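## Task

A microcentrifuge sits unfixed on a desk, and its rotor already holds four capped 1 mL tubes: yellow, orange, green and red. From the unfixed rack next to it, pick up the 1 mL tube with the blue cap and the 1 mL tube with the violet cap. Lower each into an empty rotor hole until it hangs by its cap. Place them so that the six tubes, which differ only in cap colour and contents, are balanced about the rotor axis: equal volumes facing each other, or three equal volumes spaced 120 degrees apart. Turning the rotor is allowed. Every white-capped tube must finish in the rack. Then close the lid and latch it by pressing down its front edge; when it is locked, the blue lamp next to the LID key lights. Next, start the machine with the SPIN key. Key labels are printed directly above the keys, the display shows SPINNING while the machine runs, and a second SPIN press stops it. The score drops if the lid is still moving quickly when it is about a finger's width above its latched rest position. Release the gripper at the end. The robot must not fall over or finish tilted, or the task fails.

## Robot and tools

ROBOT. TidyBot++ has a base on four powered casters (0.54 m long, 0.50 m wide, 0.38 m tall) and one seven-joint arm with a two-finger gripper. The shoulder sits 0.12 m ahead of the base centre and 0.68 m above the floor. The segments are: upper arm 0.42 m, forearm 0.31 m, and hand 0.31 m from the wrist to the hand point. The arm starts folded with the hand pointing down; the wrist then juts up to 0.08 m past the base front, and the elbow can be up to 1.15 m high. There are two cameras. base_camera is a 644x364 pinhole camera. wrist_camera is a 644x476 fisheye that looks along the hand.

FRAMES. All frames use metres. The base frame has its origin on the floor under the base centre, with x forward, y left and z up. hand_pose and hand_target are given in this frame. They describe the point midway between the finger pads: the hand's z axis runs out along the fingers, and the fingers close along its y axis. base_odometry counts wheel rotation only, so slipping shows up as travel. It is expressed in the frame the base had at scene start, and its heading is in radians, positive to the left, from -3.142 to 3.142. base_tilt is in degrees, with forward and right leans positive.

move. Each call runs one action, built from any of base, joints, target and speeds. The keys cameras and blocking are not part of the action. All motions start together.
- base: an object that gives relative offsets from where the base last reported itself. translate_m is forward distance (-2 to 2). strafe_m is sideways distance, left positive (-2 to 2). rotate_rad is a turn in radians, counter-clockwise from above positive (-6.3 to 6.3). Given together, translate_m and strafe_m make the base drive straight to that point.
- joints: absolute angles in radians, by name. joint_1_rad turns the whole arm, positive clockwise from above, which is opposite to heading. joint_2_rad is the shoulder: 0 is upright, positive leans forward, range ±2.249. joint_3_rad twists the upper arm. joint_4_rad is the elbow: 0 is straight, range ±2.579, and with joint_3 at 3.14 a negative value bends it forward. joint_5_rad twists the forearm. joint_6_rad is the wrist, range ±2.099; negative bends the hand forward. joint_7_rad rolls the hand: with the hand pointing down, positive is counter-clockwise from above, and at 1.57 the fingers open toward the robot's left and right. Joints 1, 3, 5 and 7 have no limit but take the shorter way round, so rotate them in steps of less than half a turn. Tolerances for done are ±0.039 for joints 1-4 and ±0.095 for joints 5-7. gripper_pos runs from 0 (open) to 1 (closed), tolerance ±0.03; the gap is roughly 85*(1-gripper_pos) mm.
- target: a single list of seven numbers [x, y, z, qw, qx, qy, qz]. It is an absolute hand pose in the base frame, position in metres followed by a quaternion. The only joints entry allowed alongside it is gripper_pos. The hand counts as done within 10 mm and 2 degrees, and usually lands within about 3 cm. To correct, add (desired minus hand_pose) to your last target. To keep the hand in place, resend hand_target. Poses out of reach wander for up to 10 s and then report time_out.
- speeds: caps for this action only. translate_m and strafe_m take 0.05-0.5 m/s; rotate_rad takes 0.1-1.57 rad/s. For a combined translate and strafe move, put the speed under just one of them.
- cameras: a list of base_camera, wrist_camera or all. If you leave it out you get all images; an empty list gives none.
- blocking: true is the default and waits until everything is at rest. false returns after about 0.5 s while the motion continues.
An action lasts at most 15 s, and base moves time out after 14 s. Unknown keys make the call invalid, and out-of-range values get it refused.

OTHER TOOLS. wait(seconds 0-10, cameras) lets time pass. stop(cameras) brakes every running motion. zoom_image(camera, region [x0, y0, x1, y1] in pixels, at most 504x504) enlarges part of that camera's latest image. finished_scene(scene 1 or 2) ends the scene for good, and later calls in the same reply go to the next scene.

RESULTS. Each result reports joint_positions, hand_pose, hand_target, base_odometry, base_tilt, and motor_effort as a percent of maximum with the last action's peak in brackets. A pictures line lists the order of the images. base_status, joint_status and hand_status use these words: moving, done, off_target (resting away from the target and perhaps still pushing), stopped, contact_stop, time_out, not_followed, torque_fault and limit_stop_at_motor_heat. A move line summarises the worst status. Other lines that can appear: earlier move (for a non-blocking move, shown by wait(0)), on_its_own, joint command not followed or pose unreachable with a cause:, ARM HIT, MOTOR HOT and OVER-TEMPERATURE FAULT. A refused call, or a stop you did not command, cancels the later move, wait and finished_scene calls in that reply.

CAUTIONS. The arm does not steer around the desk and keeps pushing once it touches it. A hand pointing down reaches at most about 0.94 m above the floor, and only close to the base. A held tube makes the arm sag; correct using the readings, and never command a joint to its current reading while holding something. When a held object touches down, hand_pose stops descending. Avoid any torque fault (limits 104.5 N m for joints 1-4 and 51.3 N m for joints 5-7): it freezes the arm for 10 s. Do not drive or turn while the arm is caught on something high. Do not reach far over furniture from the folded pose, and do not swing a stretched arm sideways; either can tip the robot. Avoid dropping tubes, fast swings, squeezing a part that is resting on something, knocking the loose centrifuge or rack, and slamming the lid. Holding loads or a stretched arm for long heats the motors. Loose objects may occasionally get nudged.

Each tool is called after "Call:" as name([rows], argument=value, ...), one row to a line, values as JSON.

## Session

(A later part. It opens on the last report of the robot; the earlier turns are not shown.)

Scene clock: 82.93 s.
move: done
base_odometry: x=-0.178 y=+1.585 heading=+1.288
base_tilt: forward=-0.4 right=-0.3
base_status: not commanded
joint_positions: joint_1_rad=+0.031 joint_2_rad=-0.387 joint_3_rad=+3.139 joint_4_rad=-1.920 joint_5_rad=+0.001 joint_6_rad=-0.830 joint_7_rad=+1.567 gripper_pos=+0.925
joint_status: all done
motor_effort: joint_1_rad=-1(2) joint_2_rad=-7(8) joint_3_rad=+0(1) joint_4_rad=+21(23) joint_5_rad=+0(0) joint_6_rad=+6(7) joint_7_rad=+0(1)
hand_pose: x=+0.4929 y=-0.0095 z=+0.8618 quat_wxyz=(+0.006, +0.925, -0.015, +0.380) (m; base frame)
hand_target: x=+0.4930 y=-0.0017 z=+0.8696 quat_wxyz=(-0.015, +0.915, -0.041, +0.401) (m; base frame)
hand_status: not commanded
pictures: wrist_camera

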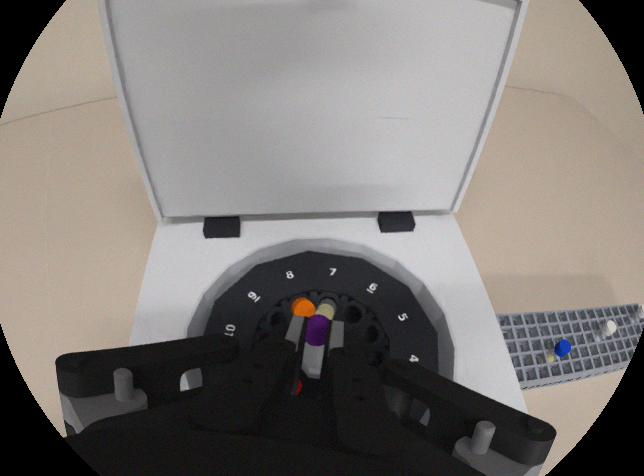

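Call:
move(joints={"joint_2_rad": -0.311, "joint_4_rad": -1.872, "joint_6_rad": -0.905}, cameras=["wrist_camera"])

Call:
zoom_image(camera="wrist_camera", region=[270, 280, 370, 380])

Scene clock: 86.03 s.
move: done
base_odometry: x=-0.178 y=+1.585 heading=+1.288
base_tilt: forward=-0.3 right=-0.4
base_status: not commanded
joint_positions: joint_1_rad=+0.031 joint_2_rad=-0.327 joint_3_rad=+3.139 joint_4_rad=-1.878 joint_5_rad=+0.001 joint_6_rad=-0.869 joint_7_rad=+1.567 gripper_pos=+0.925
joint_status: all done
motor_effort: joint_1_rad=-1(2) joint_2_rad=-9(10) joint_3_rad=+1(1) joint_4_rad=+20(21) joint_5_rad=+0(1) joint_6_rad=+6(7) joint_7_rad=-1(1)
hand_pose: x=+0.5037 y=-0.0098 z=+0.8528 quat_wxyz=(+0.005, +0.936, -0.015, +0.353) (m; base frame)
hand_target: x=+0.4993 y=-0.0017 z=+0.8426 quat_wxyz=(-0.012, +0.943, -0.042, +0.331) (m; base frame)
hand_status: not commanded
pictures: wrist_camera

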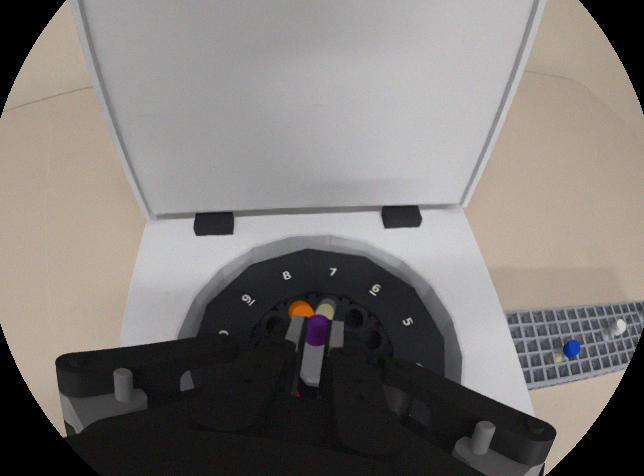

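Scaled by 5.040.

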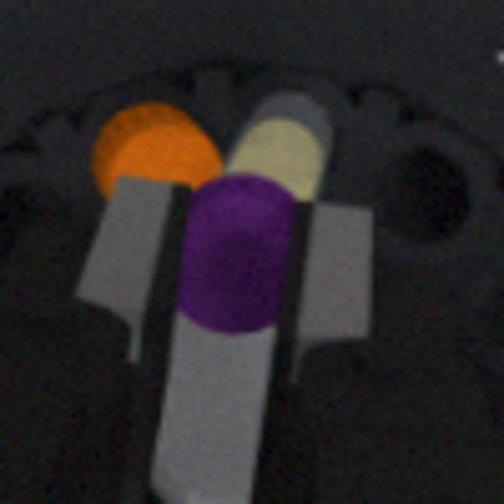

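Call:
move(joints={"joint_1_rad": 0.052, "joint_2_rad": -0.295, "joint_4_rad": -1.909, "joint_6_rad": -0.805}, cameras=["wrist_camera"])

Call:
zoom_image(camera="wrist_camera", region=[270, 280, 370, 380])

Scene clock: 87.60 s.
move: done
base_odometry: x=-0.178 y=+1.585 heading=+1.288
base_tilt: forward=-0.4 right=-0.4
base_status: not commanded
joint_positions: joint_1_rad=+0.042 joint_2_rad=-0.326 joint_3_rad=+3.139 joint_4_rad=-1.882 joint_5_rad=+0.001 joint_6_rad=-0.828 joint_7_rad=+1.567 gripper_pos=+0.925
joint_status: all done
motor_effort: joint_1_rad=-1(2) joint_2_rad=-3(9) joint_3_rad=+1(1) joint_4_rad=+17(21) joint_5_rad=+0(1) joint_6_rad=+5(9) joint_7_rad=+0(1)
hand_pose: x=+0.5121 y=-0.0142 z=+0.8588 quat_wxyz=(+0.007, +0.929, -0.020, +0.370) (m; base frame)
hand_target: x=+0.5161 y=-0.0193 z=+0.8373 quat_wxyz=(-0.005, +0.933, -0.062, +0.353) (m; base frame)
hand_status: not commanded
pictures: wrist_camera

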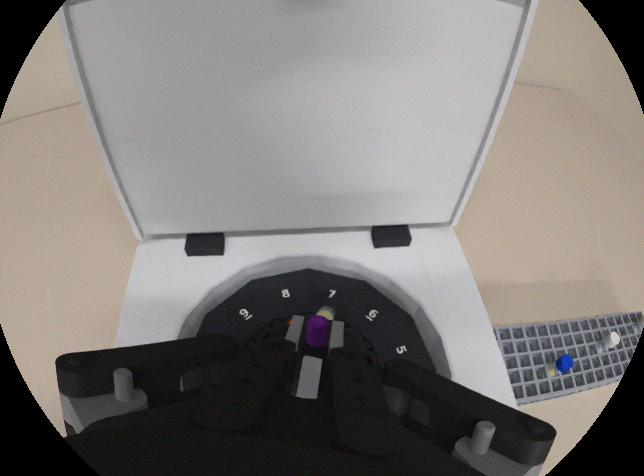

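Scaled by 5.040.

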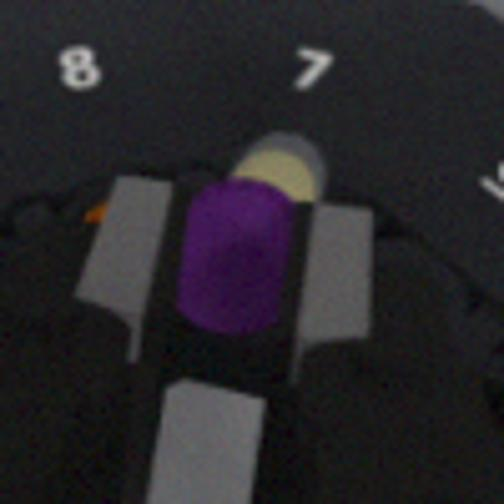

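Call:
move(cameras=["wrist_camera"])

Call:
zoom_image(camera="wrist_camera", region=[240, 240, 410, 400])

Scene clock: 88.80 s.
base_odometry: x=-0.178 y=+1.585 heading=+1.288
base_tilt: forward=-0.4 right=-0.4
base_status: not commanded
joint_positions: joint_1_rad=+0.042 joint_2_rad=-0.326 joint_3_rad=+3.139 joint_4_rad=-1.882 joint_5_rad=+0.001 joint_6_rad=-0.828 joint_7_rad=+1.567 gripper_pos=+0.925
joint_status: all done
motor_effort: joint_1_rad=-1(2) joint_2_rad=-4(9) joint_3_rad=+1(1) joint_4_rad=+17(21) joint_5_rad=+0(1) joint_6_rad=+6(9) joint_7_rad=-1(1)
hand_pose: x=+0.5122 y=-0.0142 z=+0.8590 quat_wxyz=(+0.007, +0.929, -0.020, +0.370) (m; base frame)
hand_target: x=+0.5161 y=-0.0193 z=+0.8373 quat_wxyz=(-0.005, +0.933, -0.062, +0.353) (m; base frame)
hand_status: not commanded
pictures: wrist_camera

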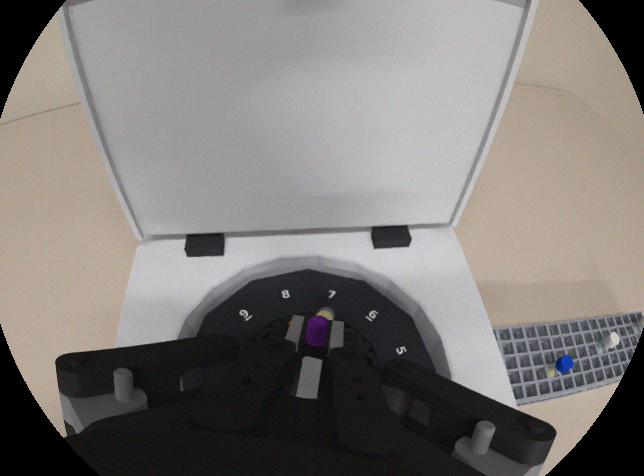

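Scaled by 2.965.

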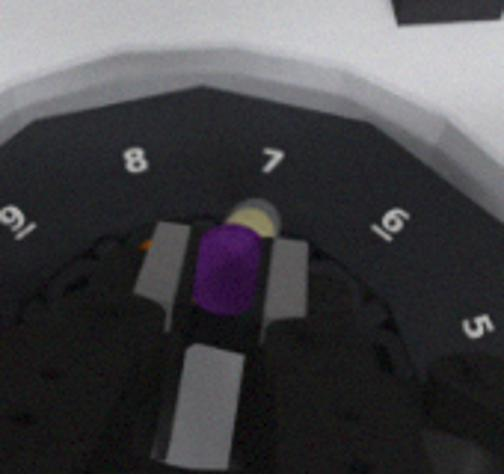

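Call:
move(joints={"joint_1_rad": 0.007, "joint_2_rad": -0.434, "joint_4_rad": -1.909, "joint_6_rad": -0.930}, cameras=["wrist_camera"])

Call:
zoom_image(camera="wrist_camera", region=[240, 240, 410, 400])

Scene clock: 93.57 s.
move: done
base_odometry: x=-0.178 y=+1.585 heading=+1.288
base_tilt: forward=-0.3 right=-0.4
base_status: not commanded
joint_positions: joint_1_rad=+0.028 joint_2_rad=-0.416 joint_3_rad=+3.139 joint_4_rad=-1.891 joint_5_rad=+0.001 joint_6_rad=-0.889 joint_7_rad=+1.567 gripper_pos=+0.925
joint_status: all done
motor_effort: joint_1_rad=-1(2) joint_2_rad=-6(11) joint_3_rad=+0(1) joint_4_rad=+21(22) joint_5_rad=+0(1) joint_6_rad=+6(7) joint_7_rad=+0(1)
hand_pose: x=+0.4803 y=-0.0079 z=+0.8749 quat_wxyz=(+0.005, +0.925, -0.013, +0.379) (m; base frame)
hand_target: x=+0.4641 y=-0.0011 z=+0.8631 quat_wxyz=(-0.013, +0.932, -0.041, +0.360) (m; base frame)
hand_status: not commanded
pictures: wrist_camera

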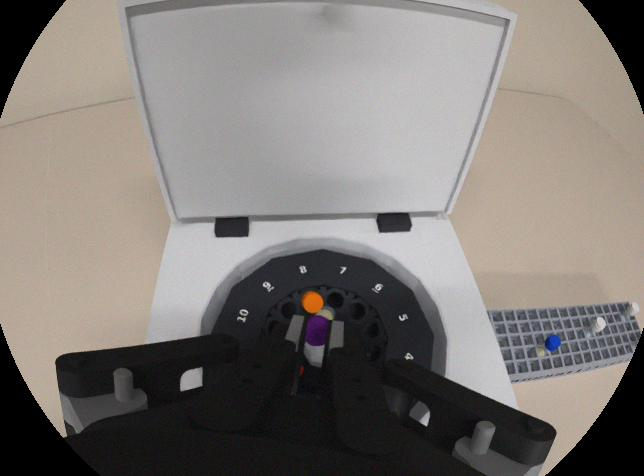

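Scaled by 2.965.

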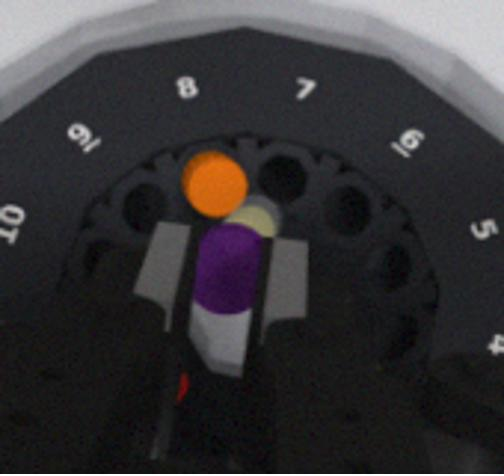

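Call:
move(joints={"joint_1_rad": 0.058, "joint_6_rad": -0.768}, cameras=[])

Call:
move(joints={"joint_2_rad": -0.375, "joint_4_rad": -1.934}, cameras=["wrist_camera"])

Call:
zoom_image(camera="wrist_camera", region=[240, 240, 410, 400])

Scene clock: 95.60 s.
move: done
base_odometry: x=-0.178 y=+1.585 heading=+1.288
base_tilt: forward=-0.4 right=-0.4
base_status: not commanded
joint_positions: joint_1_rad=+0.048 joint_2_rad=-0.416 joint_3_rad=+3.139 joint_4_rad=-1.891 joint_5_rad=+0.001 joint_6_rad=-0.782 joint_7_rad=+1.567 gripper_pos=+0.925
joint_status: all done
motor_effort: joint_1_rad=-1(3) joint_2_rad=-7(7) joint_3_rad=+0(1) joint_4_rad=+21(22) joint_5_rad=+0(1) joint_6_rad=+6(7) joint_7_rad=-1(1)
hand_pose: x=+0.5024 y=-0.0159 z=+0.8994 quat_wxyz=(+0.010, +0.904, -0.022, +0.428) (m; base frame)
hand_target: x=+0.4980 y=-0.0207 z=+0.8998 quat_wxyz=(-0.005, +0.899, -0.062, +0.434) (m; base frame)
hand_status: not commanded
pictures: none
No camera images: "cameras" was empty.

Scene clock: 96.40 s.
move: done
base_odometry: x=-0.178 y=+1.585 heading=+1.288
base_tilt: forward=-0.4 right=-0.4
base_status: not commanded
joint_positions: joint_1_rad=+0.048 joint_2_rad=-0.389 joint_3_rad=+3.139 joint_4_rad=-1.912 joint_5_rad=+0.001 joint_6_rad=-0.782 joint_7_rad=+1.567 gripper_pos=+0.925
joint_status: all done
motor_effort: joint_1_rad=-1(2) joint_2_rad=-7(8) joint_3_rad=+0(0) joint_4_rad=+21(22) joint_5_rad=+0(0) joint_6_rad=+6(7) joint_7_rad=-1(1)
hand_pose: x=+0.5042 y=-0.0160 z=+0.8779 quat_wxyz=(+0.009, +0.913, -0.022, +0.407) (m; base frame)
hand_target: x=+0.5051 y=-0.0211 z=+0.8635 quat_wxyz=(-0.005, +0.916, -0.064, +0.396) (m; base frame)
hand_status: not commanded
pictures: wrist_camera

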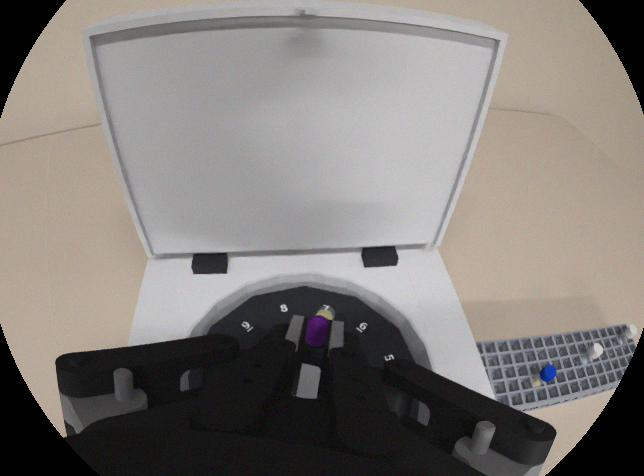

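Scaled by 2.965.

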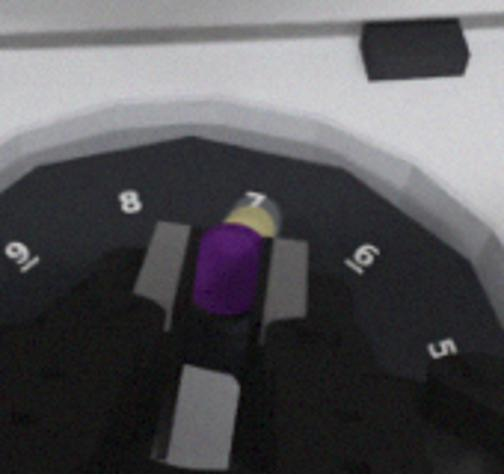

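Call:
move(joints={"joint_1_rad": 0.021, "joint_2_rad": -0.342, "joint_4_rad": -1.954}, cameras=["wrist_camera"])

Call:
zoom_image(camera="wrist_camera", region=[240, 240, 410, 400])

Scene clock: 98.50 s.
move: done
base_odometry: x=-0.178 y=+1.585 heading=+1.288
base_tilt: forward=-0.4 right=-0.4
base_status: not commanded
joint_positions: joint_1_rad=+0.032 joint_2_rad=-0.361 joint_3_rad=+3.139 joint_4_rad=-1.932 joint_5_rad=+0.001 joint_6_rad=-0.782 joint_7_rad=+1.567 gripper_pos=+0.925
joint_status: all done
motor_effort: joint_1_rad=-1(2) joint_2_rad=-8(9) joint_3_rad=+0(1) joint_4_rad=+21(22) joint_5_rad=+0(1) joint_6_rad=+6(7) joint_7_rad=-1(1)
hand_pose: x=+0.5056 y=-0.0100 z=+0.8562 quat_wxyz=(+0.006, +0.923, -0.015, +0.384) (m; base frame)
hand_target: x=+0.5067 y=-0.0068 z=+0.8400 quat_wxyz=(-0.011, +0.927, -0.047, +0.372) (m; base frame)
hand_status: not commanded
pictures: wrist_camera

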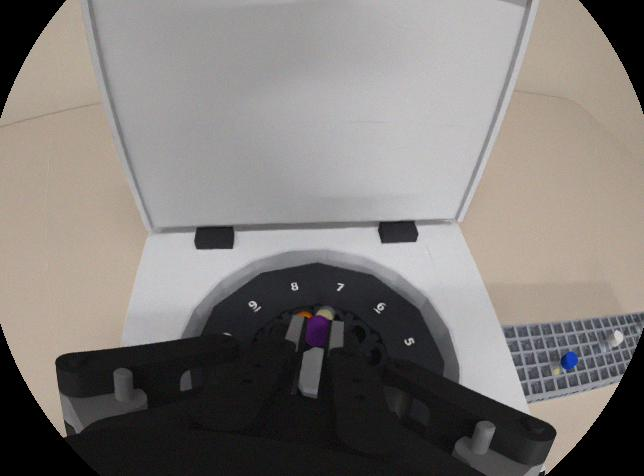

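Scaled by 2.965.

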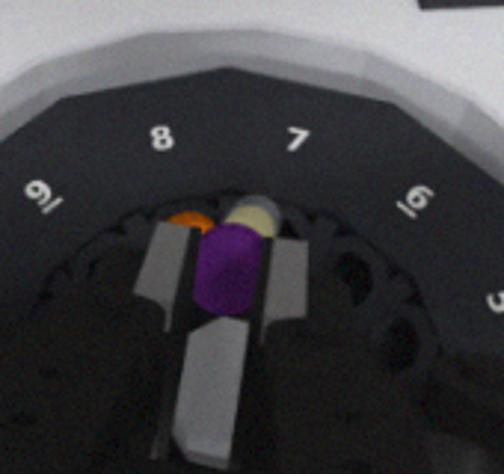

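Call:
move(joints={"joint_1_rad": 0.053}, cameras=[])

Call:
move(joints={"joint_2_rad": -0.328, "joint_4_rad": -1.958}, cameras=["wrist_camera"])

Call:
zoom_image(camera="wrist_camera", region=[240, 240, 410, 400])

Scene clock: 99.73 s.
move: done
base_odometry: x=-0.178 y=+1.585 heading=+1.288
base_tilt: forward=-0.4 right=-0.3
base_status: not commanded
joint_positions: joint_1_rad=+0.043 joint_2_rad=-0.361 joint_3_rad=+3.139 joint_4_rad=-1.932 joint_5_rad=+0.001 joint_6_rad=-0.782 joint_7_rad=+1.567 gripper_pos=+0.925
joint_status: all done
motor_effort: joint_1_rad=-1(2) joint_2_rad=-8(8) joint_3_rad=+0(1) joint_4_rad=+21(21) joint_5_rad=+0(1) joint_6_rad=+6(7) joint_7_rad=+0(1)
hand_pose: x=+0.5055 y=-0.0145 z=+0.8562 quat_wxyz=(+0.008, +0.923, -0.020, +0.384) (m; base frame)
hand_target: x=+0.5063 y=-0.0192 z=+0.8400 quat_wxyz=(-0.005, +0.926, -0.062, +0.372) (m; base frame)
hand_status: not commanded
pictures: none
No camera images: "cameras" was empty.

Scene clock: 100.27 s.
move: done
base_odometry: x=-0.178 y=+1.585 heading=+1.288
base_tilt: forward=-0.4 right=-0.4
base_status: not commanded
joint_positions: joint_1_rad=+0.043 joint_2_rad=-0.356 joint_3_rad=+3.139 joint_4_rad=-1.932 joint_5_rad=+0.001 joint_6_rad=-0.782 joint_7_rad=+1.567 gripper_pos=+0.925
joint_status: all done
motor_effort: joint_1_rad=-1(1) joint_2_rad=-4(9) joint_3_rad=+1(1) joint_4_rad=+18(21) joint_5_rad=+1(1) joint_6_rad=+6(6) joint_7_rad=-1(1)
hand_pose: x=+0.5062 y=-0.0146 z=+0.8539 quat_wxyz=(+0.008, +0.924, -0.020, +0.382) (m; base frame)
hand_target: x=+0.5075 y=-0.0193 z=+0.8324 quat_wxyz=(-0.005, +0.930, -0.062, +0.363) (m; base frame)
hand_status: not commanded
pictures: wrist_camera

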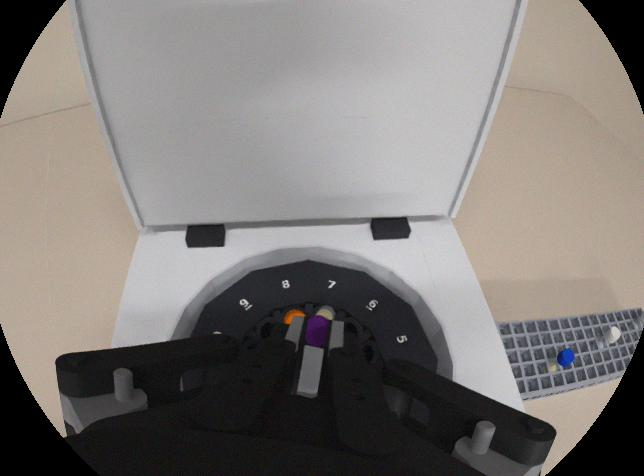

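Scaled by 2.965.

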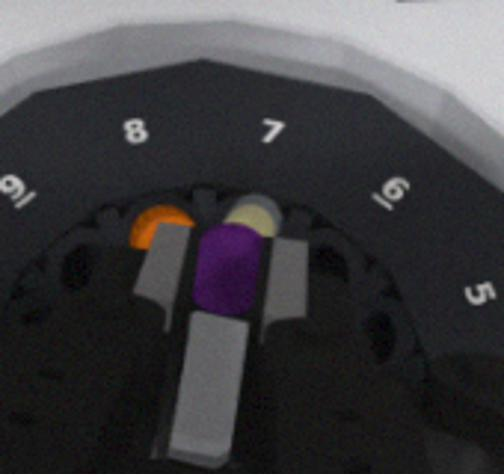

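Call:
move(joints={"joint_2_rad": -0.342, "joint_4_rad": -1.964}, cameras=["wrist_camera"])

Call:
zoom_image(camera="wrist_camera", region=[240, 240, 410, 400])

Scene clock: 102.43 s.
move: done
base_odometry: x=-0.178 y=+1.585 heading=+1.288
base_tilt: forward=-0.4 right=-0.4
base_status: not commanded
joint_positions: joint_1_rad=+0.043 joint_2_rad=-0.356 joint_3_rad=+3.139 joint_4_rad=-1.933 joint_5_rad=+0.001 joint_6_rad=-0.782 joint_7_rad=+1.567 gripper_pos=+0.925
joint_status: all done
motor_effort: joint_1_rad=+0(1) joint_2_rad=-4(5) joint_3_rad=+1(1) joint_4_rad=+18(19) joint_5_rad=+1(1) joint_6_rad=+6(6) joint_7_rad=+0(1)
hand_pose: x=+0.5060 y=-0.0146 z=+0.8539 quat_wxyz=(+0.008, +0.924, -0.020, +0.382) (m; base frame)
hand_target: x=+0.5039 y=-0.0191 z=+0.8347 quat_wxyz=(-0.005, +0.928, -0.062, +0.367) (m; base frame)
hand_status: not commanded
pictures: wrist_camera

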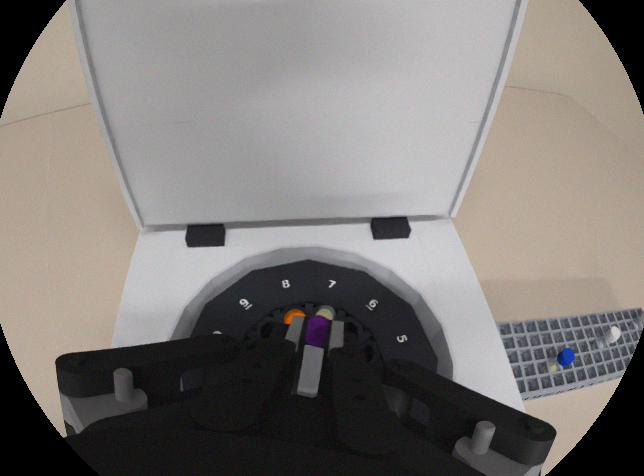

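Scaled by 2.965.

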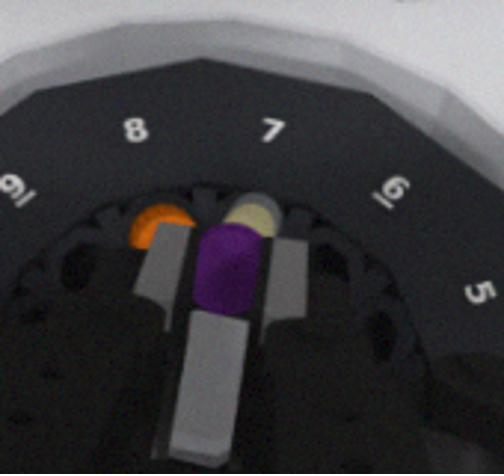

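Call:
move(joints={"joint_2_rad": -0.320, "joint_4_rad": -1.960}, cameras=["wrist_camera"])

Call:
zoom_image(camera="wrist_camera", region=[240, 240, 410, 400])

Scene clock: 104.37 s.
move: done
base_odometry: x=-0.178 y=+1.585 heading=+1.288
base_tilt: forward=-0.4 right=-0.3
base_status: not commanded
joint_positions: joint_1_rad=+0.043 joint_2_rad=-0.356 joint_3_rad=+3.139 joint_4_rad=-1.933 joint_5_rad=+0.001 joint_6_rad=-0.782 joint_7_rad=+1.567 gripper_pos=+0.925
joint_status: all done
motor_effort: joint_1_rad=+0(1) joint_2_rad=-2(4) joint_3_rad=+1(1) joint_4_rad=+17(19) joint_5_rad=+1(1) joint_6_rad=+6(6) joint_7_rad=-1(2)
hand_pose: x=+0.5061 y=-0.0146 z=+0.8537 quat_wxyz=(+0.008, +0.924, -0.020, +0.382) (m; base frame)
hand_target: x=+0.5082 y=-0.0193 z=+0.8283 quat_wxyz=(-0.005, +0.931, -0.062, +0.359) (m; base frame)
hand_status: not commanded
pictures: wrist_camera

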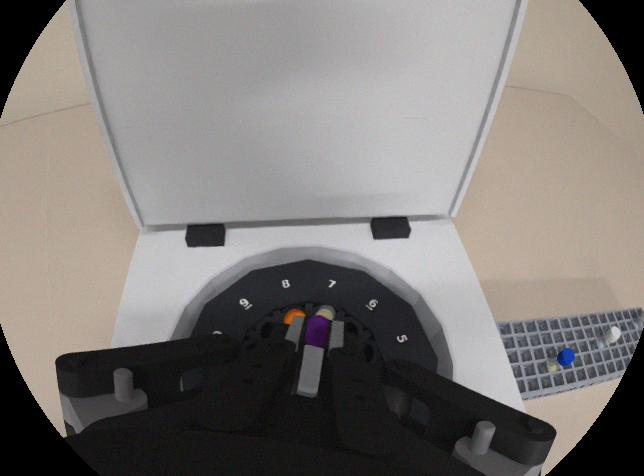

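Scaled by 2.965.

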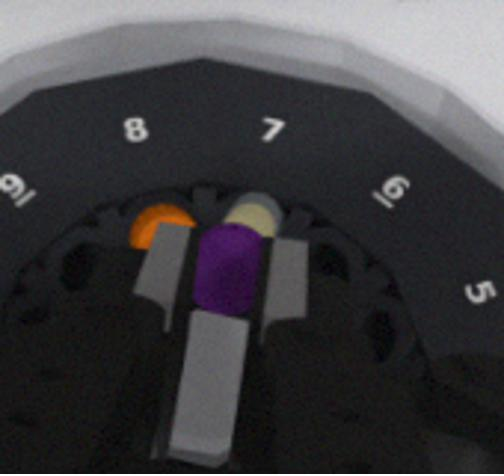

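Call:
move(joints={"joint_2_rad": -0.403, "joint_4_rad": -1.954}, cameras=[])

Call:
move(joints={"joint_6_rad": -0.825}, cameras=["wrist_camera"])

Call:
zoom_image(camera="wrist_camera", region=[240, 240, 410, 400])

Scene clock: 106.50 s.
move: done
base_odometry: x=-0.178 y=+1.585 heading=+1.288
base_tilt: forward=-0.4 right=-0.4
base_status: not commanded
joint_positions: joint_1_rad=+0.043 joint_2_rad=-0.376 joint_3_rad=+3.139 joint_4_rad=-1.937 joint_5_rad=+0.001 joint_6_rad=-0.782 joint_7_rad=+1.567 gripper_pos=+0.925
joint_status: all done
motor_effort: joint_1_rad=-1(2) joint_2_rad=-7(9) joint_3_rad=+1(1) joint_4_rad=+21(22) joint_5_rad=+0(1) joint_6_rad=+6(6) joint_7_rad=-1(1)
hand_pose: x=+0.5017 y=-0.0144 z=+0.8591 quat_wxyz=(+0.008, +0.921, -0.020, +0.389) (m; base frame)
hand_target: x=+0.4960 y=-0.0187 z=+0.8633 quat_wxyz=(-0.006, +0.915, -0.061, +0.400) (m; base frame)
hand_status: not commanded
pictures: none
No camera images: "cameras" was empty.

Scene clock: 107.13 s.
move: done
base_odometry: x=-0.178 y=+1.585 heading=+1.288
base_tilt: forward=-0.4 right=-0.3
base_status: not commanded
joint_positions: joint_1_rad=+0.043 joint_2_rad=-0.376 joint_3_rad=+3.139 joint_4_rad=-1.937 joint_5_rad=+0.001 joint_6_rad=-0.817 joint_7_rad=+1.567 gripper_pos=+0.925
joint_status: all done
motor_effort: joint_1_rad=-1(2) joint_2_rad=-7(8) joint_3_rad=+0(1) joint_4_rad=+20(22) joint_5_rad=+0(0) joint_6_rad=+6(7) joint_7_rad=-1(1)
hand_pose: x=+0.4938 y=-0.0141 z=+0.8516 quat_wxyz=(+0.008, +0.928, -0.020, +0.373) (m; base frame)
hand_target: x=+0.4836 y=-0.0180 z=+0.8506 quat_wxyz=(-0.005, +0.926, -0.062, +0.373) (m; base frame)
hand_status: not commanded
pictures: wrist_camera

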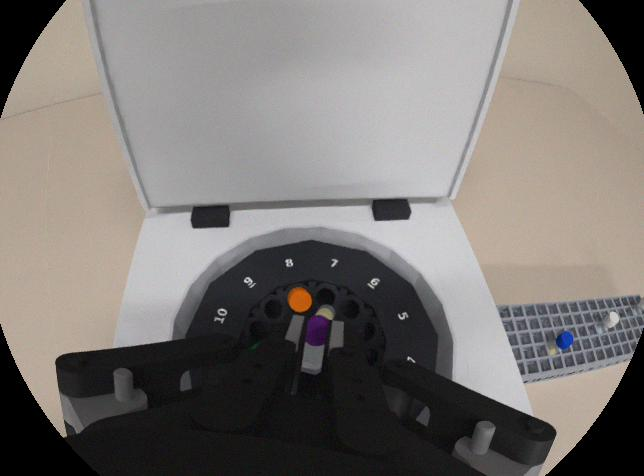

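Scaled by 2.965.

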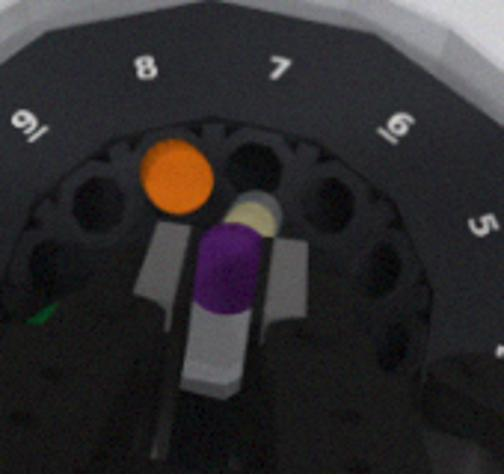

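Call:
move(joints={"joint_6_rad": -0.780}, cameras=["wrist_camera"])

Call:
zoom_image(camera="wrist_camera", region=[270, 260, 380, 360])

Scene clock: 108.43 s.
move: done
base_odometry: x=-0.178 y=+1.585 heading=+1.288
base_tilt: forward=-0.4 right=-0.3
base_status: not commanded
joint_positions: joint_1_rad=+0.043 joint_2_rad=-0.376 joint_3_rad=+3.139 joint_4_rad=-1.937 joint_5_rad=+0.001 joint_6_rad=-0.788 joint_7_rad=+1.567 gripper_pos=+0.925
joint_status: all done
motor_effort: joint_1_rad=-1(2) joint_2_rad=-8(8) joint_3_rad=+0(0) joint_4_rad=+21(21) joint_5_rad=+0(0) joint_6_rad=+7(7) joint_7_rad=+0(1)
hand_pose: x=+0.5002 y=-0.0143 z=+0.8579 quat_wxyz=(+0.008, +0.922, -0.020, +0.386) (m; base frame)
hand_target: x=+0.4934 y=-0.0185 z=+0.8606 quat_wxyz=(-0.005, +0.917, -0.061, +0.394) (m; base frame)
hand_status: not commanded
pictures: wrist_camera

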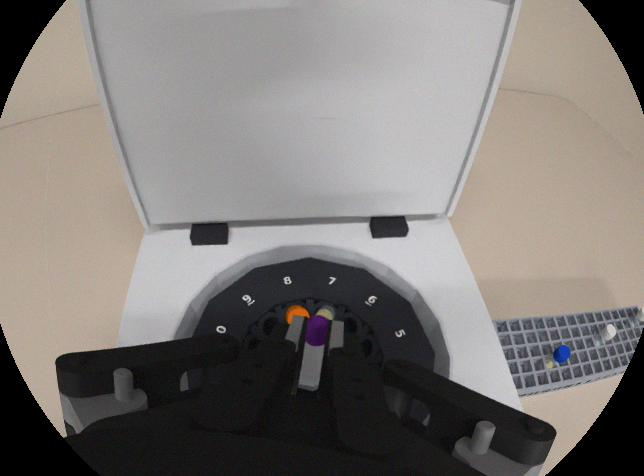

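Scaled by 4.582.

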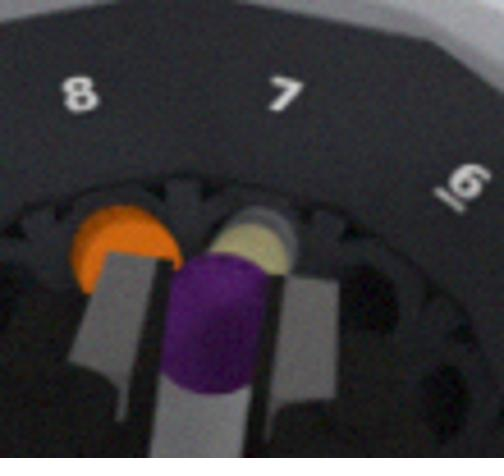

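Call:
move(joints={"joint_2_rad": -0.341}, cameras=["wrist_camera"])

Call:
zoom_image(camera="wrist_camera", region=[270, 260, 380, 360])

Scene clock: 109.40 s.
move: done
base_odometry: x=-0.178 y=+1.585 heading=+1.288
base_tilt: forward=-0.4 right=-0.3
base_status: not commanded
joint_positions: joint_1_rad=+0.043 joint_2_rad=-0.357 joint_3_rad=+3.139 joint_4_rad=-1.936 joint_5_rad=+0.001 joint_6_rad=-0.788 joint_7_rad=+1.567 gripper_pos=+0.925
joint_status: all done
motor_effort: joint_1_rad=-1(2) joint_2_rad=-6(8) joint_3_rad=+0(1) joint_4_rad=+19(21) joint_5_rad=+1(1) joint_6_rad=+6(6) joint_7_rad=+0(1)
hand_pose: x=+0.5036 y=-0.0144 z=+0.8509 quat_wxyz=(+0.008, +0.926, -0.020, +0.378) (m; base frame)
hand_target: x=+0.5038 y=-0.0191 z=+0.8370 quat_wxyz=(-0.005, +0.929, -0.062, +0.366) (m; base frame)
hand_status: not commanded
pictures: wrist_camera

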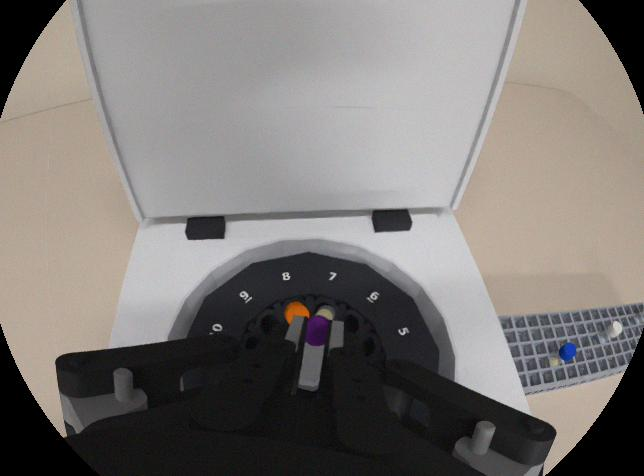

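Scaled by 4.582.

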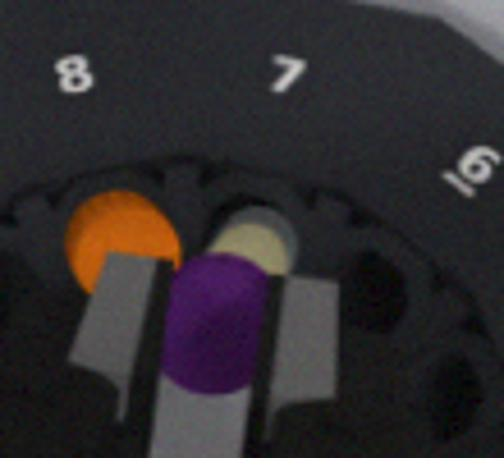

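Call:
move(joints={"joint_2_rad": -0.316, "joint_6_rad": -0.768}, cameras=["wrist_camera"])

Call:
zoom_image(camera="wrist_camera", region=[270, 260, 380, 360])

Scene clock: 110.43 s.
move: off_target
base_odometry: x=-0.178 y=+1.585 heading=+1.288
base_tilt: forward=-0.4 right=-0.4
base_status: not commanded
joint_positions: joint_1_rad=+0.043 joint_2_rad=-0.356 joint_3_rad=+3.139 joint_4_rad=-1.935 joint_5_rad=+0.001 joint_6_rad=-0.787 joint_7_rad=+1.567 gripper_pos=+0.925
joint_status: joint_2_rad off_target (ended at -0.356, target -0.316); the others done
motor_effort: joint_1_rad=+0(1) joint_2_rad=-4(6) joint_3_rad=+1(2) joint_4_rad=+18(19) joint_5_rad=+1(1) joint_6_rad=+6(6) joint_7_rad=-1(1)
hand_pose: x=+0.5044 y=-0.0145 z=+0.8511 quat_wxyz=(+0.008, +0.926, -0.020, +0.378) (m; base frame)
hand_target: x=+0.5103 y=-0.0194 z=+0.8298 quat_wxyz=(-0.005, +0.931, -0.062, +0.360) (m; base frame)
hand_status: not commanded
pictures: wrist_camera

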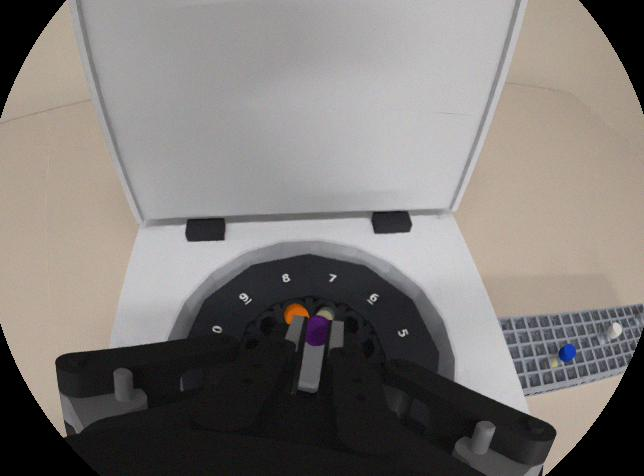

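Scaled by 4.582.

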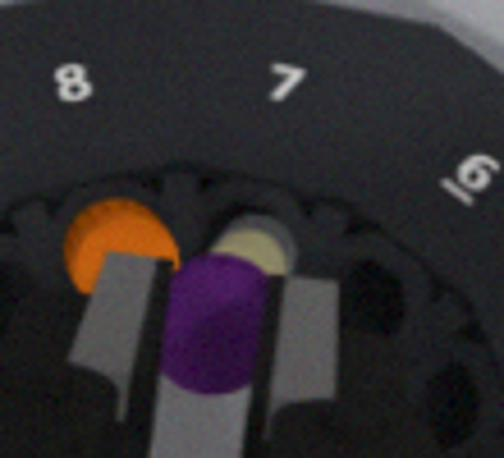

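Call:
zoom_image(camera="wrist_camera", region=[300, 285, 360, 335])

Scaled by 8.400.

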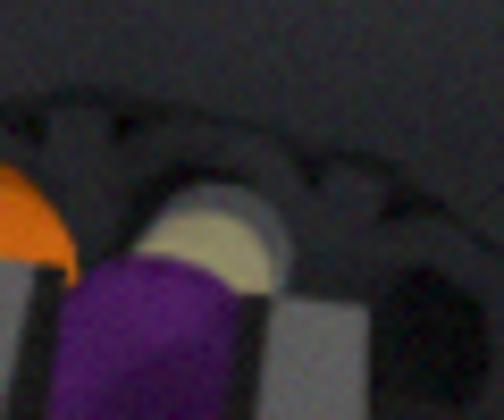

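Call:
move(joints={"joint_2_rad": -0.375}, cameras=[])

Call:
move(joints={"joint_1_rad": 0.028}, cameras=["wrist_camera"])

Call:
zoom_image(camera="wrist_camera", region=[300, 285, 360, 335])

Scene clock: 113.60 s.
move: done
base_odometry: x=-0.178 y=+1.585 heading=+1.288
base_tilt: forward=-0.4 right=-0.3
base_status: not commanded
joint_positions: joint_1_rad=+0.043 joint_2_rad=-0.359 joint_3_rad=+3.139 joint_4_rad=-1.937 joint_5_rad=+0.001 joint_6_rad=-0.787 joint_7_rad=+1.567 gripper_pos=+0.925
joint_status: all done
motor_effort: joint_1_rad=-1(1) joint_2_rad=-8(8) joint_3_rad=+0(2) joint_4_rad=+20(21) joint_5_rad=+0(2) joint_6_rad=+6(6) joint_7_rad=-1(1)
hand_pose: x=+0.5033 y=-0.0144 z=+0.8514 quat_wxyz=(+0.008, +0.925, -0.020, +0.379) (m; base frame)
hand_target: x=+0.5009 y=-0.0189 z=+0.8527 quat_wxyz=(-0.005, +0.920, -0.062, +0.387) (m; base frame)
hand_status: not commanded
pictures: none
No camera images: "cameras" was empty.

Scene clock: 114.20 s.
move: done
base_odometry: x=-0.178 y=+1.585 heading=+1.288
base_tilt: forward=-0.3 right=-0.3
base_status: not commanded
joint_positions: joint_1_rad=+0.036 joint_2_rad=-0.359 joint_3_rad=+3.139 joint_4_rad=-1.937 joint_5_rad=+0.001 joint_6_rad=-0.787 joint_7_rad=+1.567 gripper_pos=+0.925
joint_status: all done
motor_effort: joint_1_rad=-1(1) joint_2_rad=-8(8) joint_3_rad=+0(1) joint_4_rad=+21(21) joint_5_rad=+0(1) joint_6_rad=+6(6) joint_7_rad=+0(1)
hand_pose: x=+0.5034 y=-0.0117 z=+0.8514 quat_wxyz=(+0.006, +0.925, -0.017, +0.379) (m; base frame)
hand_target: x=+0.5013 y=-0.0094 z=+0.8527 quat_wxyz=(-0.010, +0.921, -0.050, +0.387) (m; base frame)
hand_status: not commanded
pictures: wrist_camera

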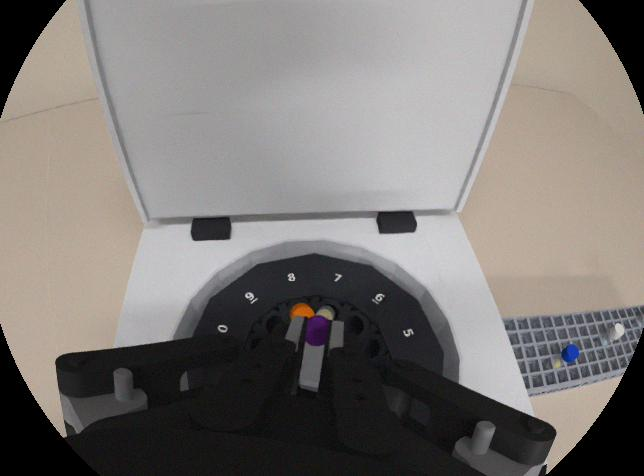

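Scaled by 8.400.

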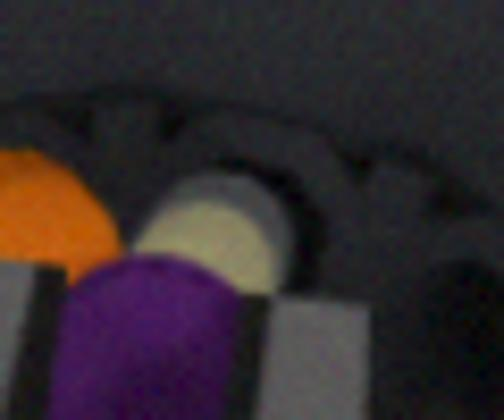

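Call:
move(joints={"joint_1_rad": 0.0485}, cameras=["wrist_camera"])

Call:
zoom_image(camera="wrist_camera", region=[300, 285, 360, 335])

Scene clock: 114.93 s.
move: done
base_odometry: x=-0.178 y=+1.585 heading=+1.288
base_tilt: forward=-0.3 right=-0.3
base_status: not commanded
joint_positions: joint_1_rad=+0.041 joint_2_rad=-0.359 joint_3_rad=+3.139 joint_4_rad=-1.937 joint_5_rad=+0.001 joint_6_rad=-0.787 joint_7_rad=+1.567 gripper_pos=+0.925
joint_status: all done
motor_effort: joint_1_rad=-1(2) joint_2_rad=-8(8) joint_3_rad=+0(0) joint_4_rad=+21(21) joint_5_rad=+0(1) joint_6_rad=+6(6) joint_7_rad=-1(1)
hand_pose: x=+0.5034 y=-0.0134 z=+0.8514 quat_wxyz=(+0.007, +0.925, -0.019, +0.379) (m; base frame)
hand_target: x=+0.5010 y=-0.0172 z=+0.8527 quat_wxyz=(-0.006, +0.920, -0.060, +0.387) (m; base frame)
hand_status: not commanded
pictures: wrist_camera

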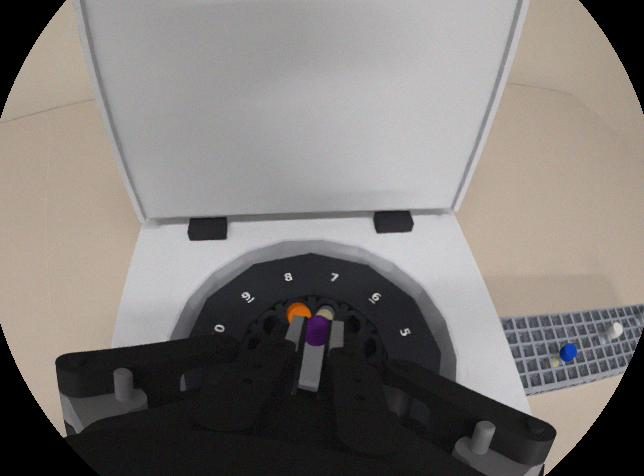

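Scaled by 8.400.

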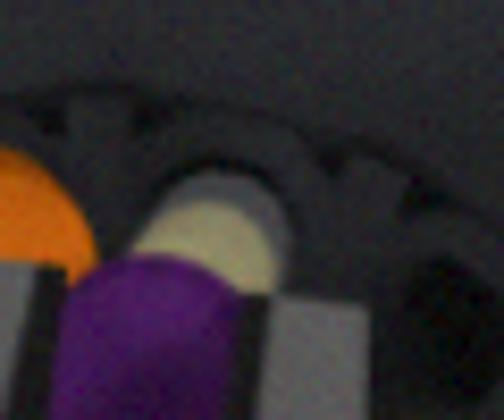

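Call:
move(joints={"joint_2_rad": -0.314, "joint_6_rad": -0.762}, cameras=["wrist_camera"])

Call:
zoom_image(camera="wrist_camera", region=[300, 285, 360, 335])

Scene clock: 115.93 s.
move: done
base_odometry: x=-0.178 y=+1.585 heading=+1.288
base_tilt: forward=-0.4 right=-0.4
base_status: not commanded
joint_positions: joint_1_rad=+0.041 joint_2_rad=-0.334 joint_3_rad=+3.139 joint_4_rad=-1.937 joint_5_rad=+0.001 joint_6_rad=-0.781 joint_7_rad=+1.567 gripper_pos=+0.925
joint_status: all done
motor_effort: joint_1_rad=-1(2) joint_2_rad=-8(9) joint_3_rad=+0(0) joint_4_rad=+19(21) joint_5_rad=+0(1) joint_6_rad=+4(7) joint_7_rad=+0(1)
hand_pose: x=+0.5087 y=-0.0136 z=+0.8431 quat_wxyz=(+0.007, +0.929, -0.019, +0.370) (m; base frame)
hand_target: x=+0.5121 y=-0.0177 z=+0.8303 quat_wxyz=(-0.006, +0.930, -0.060, +0.361) (m; base frame)
hand_status: not commanded
pictures: wrist_camera

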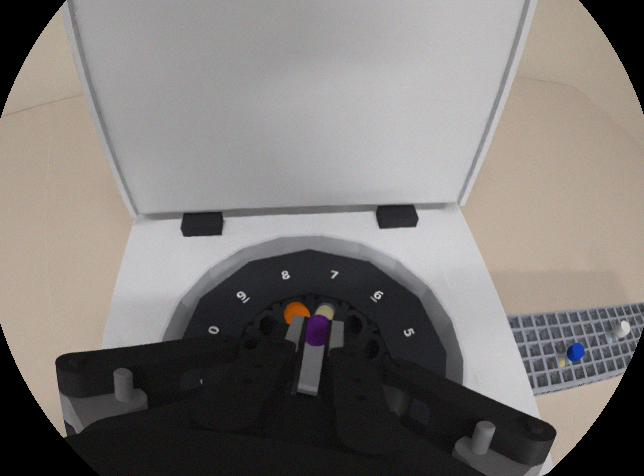

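Scaled by 8.400.

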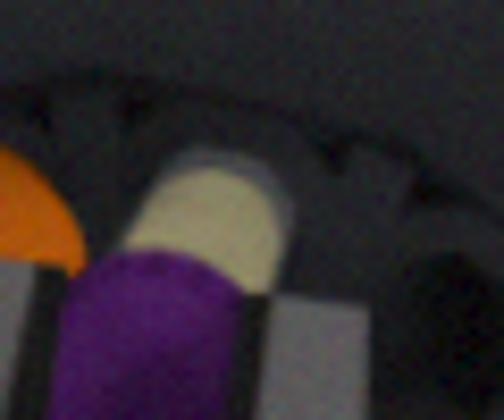

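Call:
move(joints={"joint_2_rad": -0.304, "joint_6_rad": -0.742}, cameras=["wrist_camera"])

Call:
zoom_image(camera="wrist_camera", region=[270, 280, 370, 390])

Scene clock: 118.13 s.
move: done
base_odometry: x=-0.178 y=+1.585 heading=+1.288
base_tilt: forward=-0.4 right=-0.4
base_status: not commanded
joint_positions: joint_1_rad=+0.041 joint_2_rad=-0.327 joint_3_rad=+3.139 joint_4_rad=-1.937 joint_5_rad=+0.001 joint_6_rad=-0.770 joint_7_rad=+1.567 gripper_pos=+0.925
joint_status: all done
motor_effort: joint_1_rad=-1(2) joint_2_rad=-9(10) joint_3_rad=+0(0) joint_4_rad=+21(21) joint_5_rad=+0(1) joint_6_rad=+6(6) joint_7_rad=-1(1)
hand_pose: x=+0.5125 y=-0.0138 z=+0.8424 quat_wxyz=(+0.007, +0.928, -0.019, +0.371) (m; base frame)
hand_target: x=+0.5181 y=-0.0180 z=+0.8306 quat_wxyz=(-0.006, +0.929, -0.060, +0.366) (m; base frame)
hand_status: not commanded
pictures: wrist_camera

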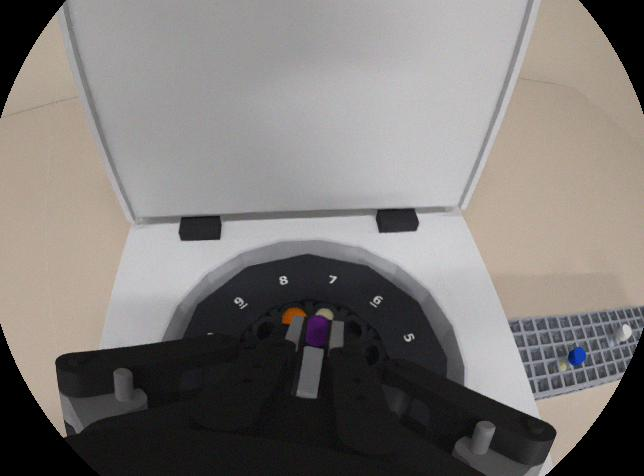

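Scaled by 4.582.

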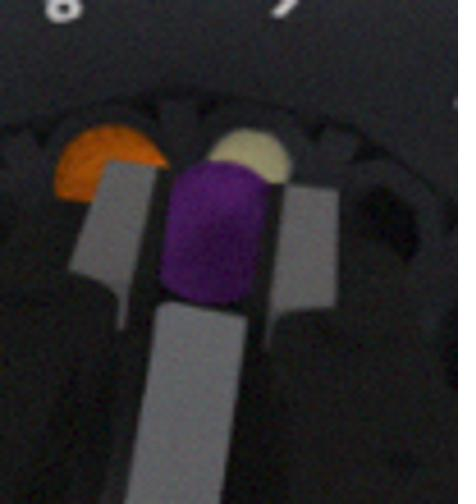

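Call:
move(joints={"joint_2_rad": -0.288, "joint_6_rad": -0.733}, cameras=["wrist_camera"])

Call:
zoom_image(camera="wrist_camera", region=[270, 280, 370, 390])

Scene clock: 119.10 s.
move: done
base_odometry: x=-0.178 y=+1.585 heading=+1.288
base_tilt: forward=-0.4 right=-0.3
base_status: not commanded
joint_positions: joint_1_rad=+0.041 joint_2_rad=-0.314 joint_3_rad=+3.139 joint_4_rad=-1.937 joint_5_rad=+0.001 joint_6_rad=-0.766 joint_7_rad=+1.567 gripper_pos=+0.925
joint_status: all done
motor_effort: joint_1_rad=-1(2) joint_2_rad=-9(10) joint_3_rad=+0(0) joint_4_rad=+19(21) joint_5_rad=+0(0) joint_6_rad=+5(6) joint_7_rad=-1(1)
hand_pose: x=+0.5155 y=-0.0139 z=+0.8383 quat_wxyz=(+0.007, +0.930, -0.019, +0.367) (m; base frame)
hand_target: x=+0.5225 y=-0.0182 z=+0.8260 quat_wxyz=(-0.006, +0.930, -0.060, +0.363) (m; base frame)
hand_status: not commanded
pictures: wrist_camera

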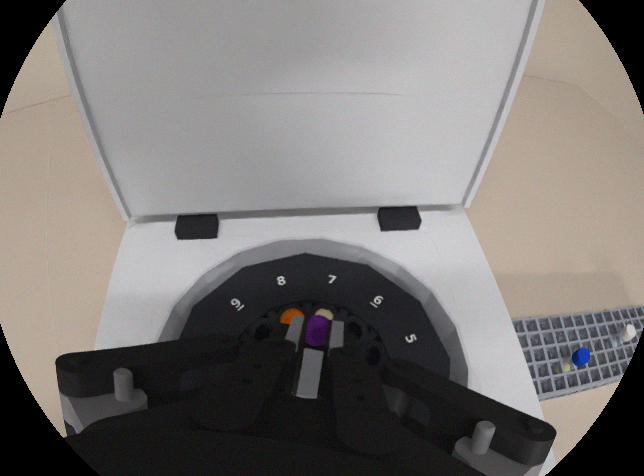

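Scaled by 4.582.

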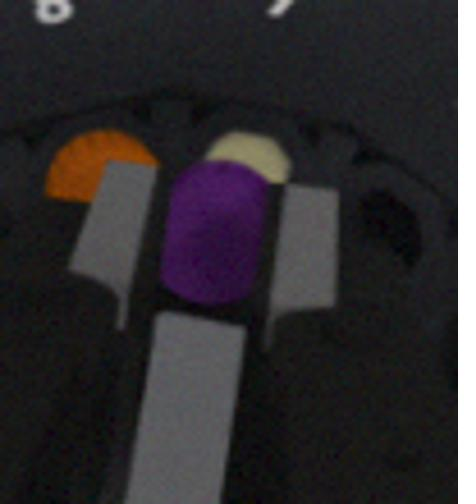

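Call:
move(joints={"gripper_pos": 0.86}, cameras=["wrist_camera"])

Call:
zoom_image(camera="wrist_camera", region=[270, 280, 370, 390])

Scene clock: 120.03 s.
move: done
base_odometry: x=-0.178 y=+1.585 heading=+1.288
base_tilt: forward=-0.4 right=-0.4
base_status: not commanded
joint_positions: joint_1_rad=+0.041 joint_2_rad=-0.312 joint_3_rad=+3.139 joint_4_rad=-1.937 joint_5_rad=+0.001 joint_6_rad=-0.766 joint_7_rad=+1.567 gripper_pos=+0.860
joint_status: all done
motor_effort: joint_1_rad=-1(2) joint_2_rad=-9(10) joint_3_rad=+0(0) joint_4_rad=+21(21) joint_5_rad=+0(0) joint_6_rad=+6(7) joint_7_rad=+0(1)
hand_pose: x=+0.5158 y=-0.0139 z=+0.8377 quat_wxyz=(+0.007, +0.930, -0.019, +0.367) (m; base frame)
hand_target: x=+0.5225 y=-0.0182 z=+0.8260 quat_wxyz=(-0.006, +0.930, -0.060, +0.363) (m; base frame)
hand_status: not commanded
pictures: wrist_camera

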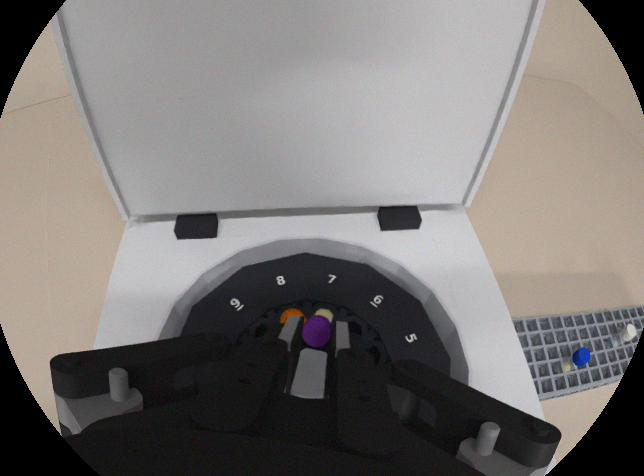

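Scaled by 4.582.

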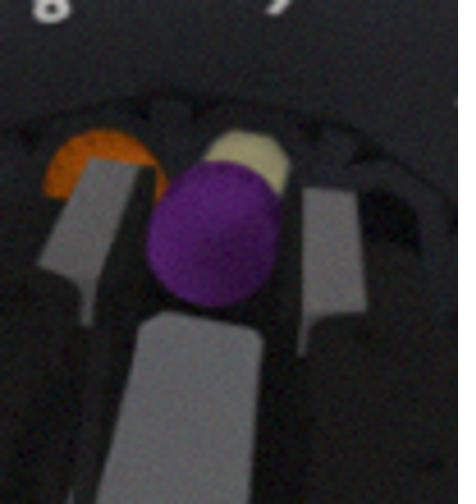

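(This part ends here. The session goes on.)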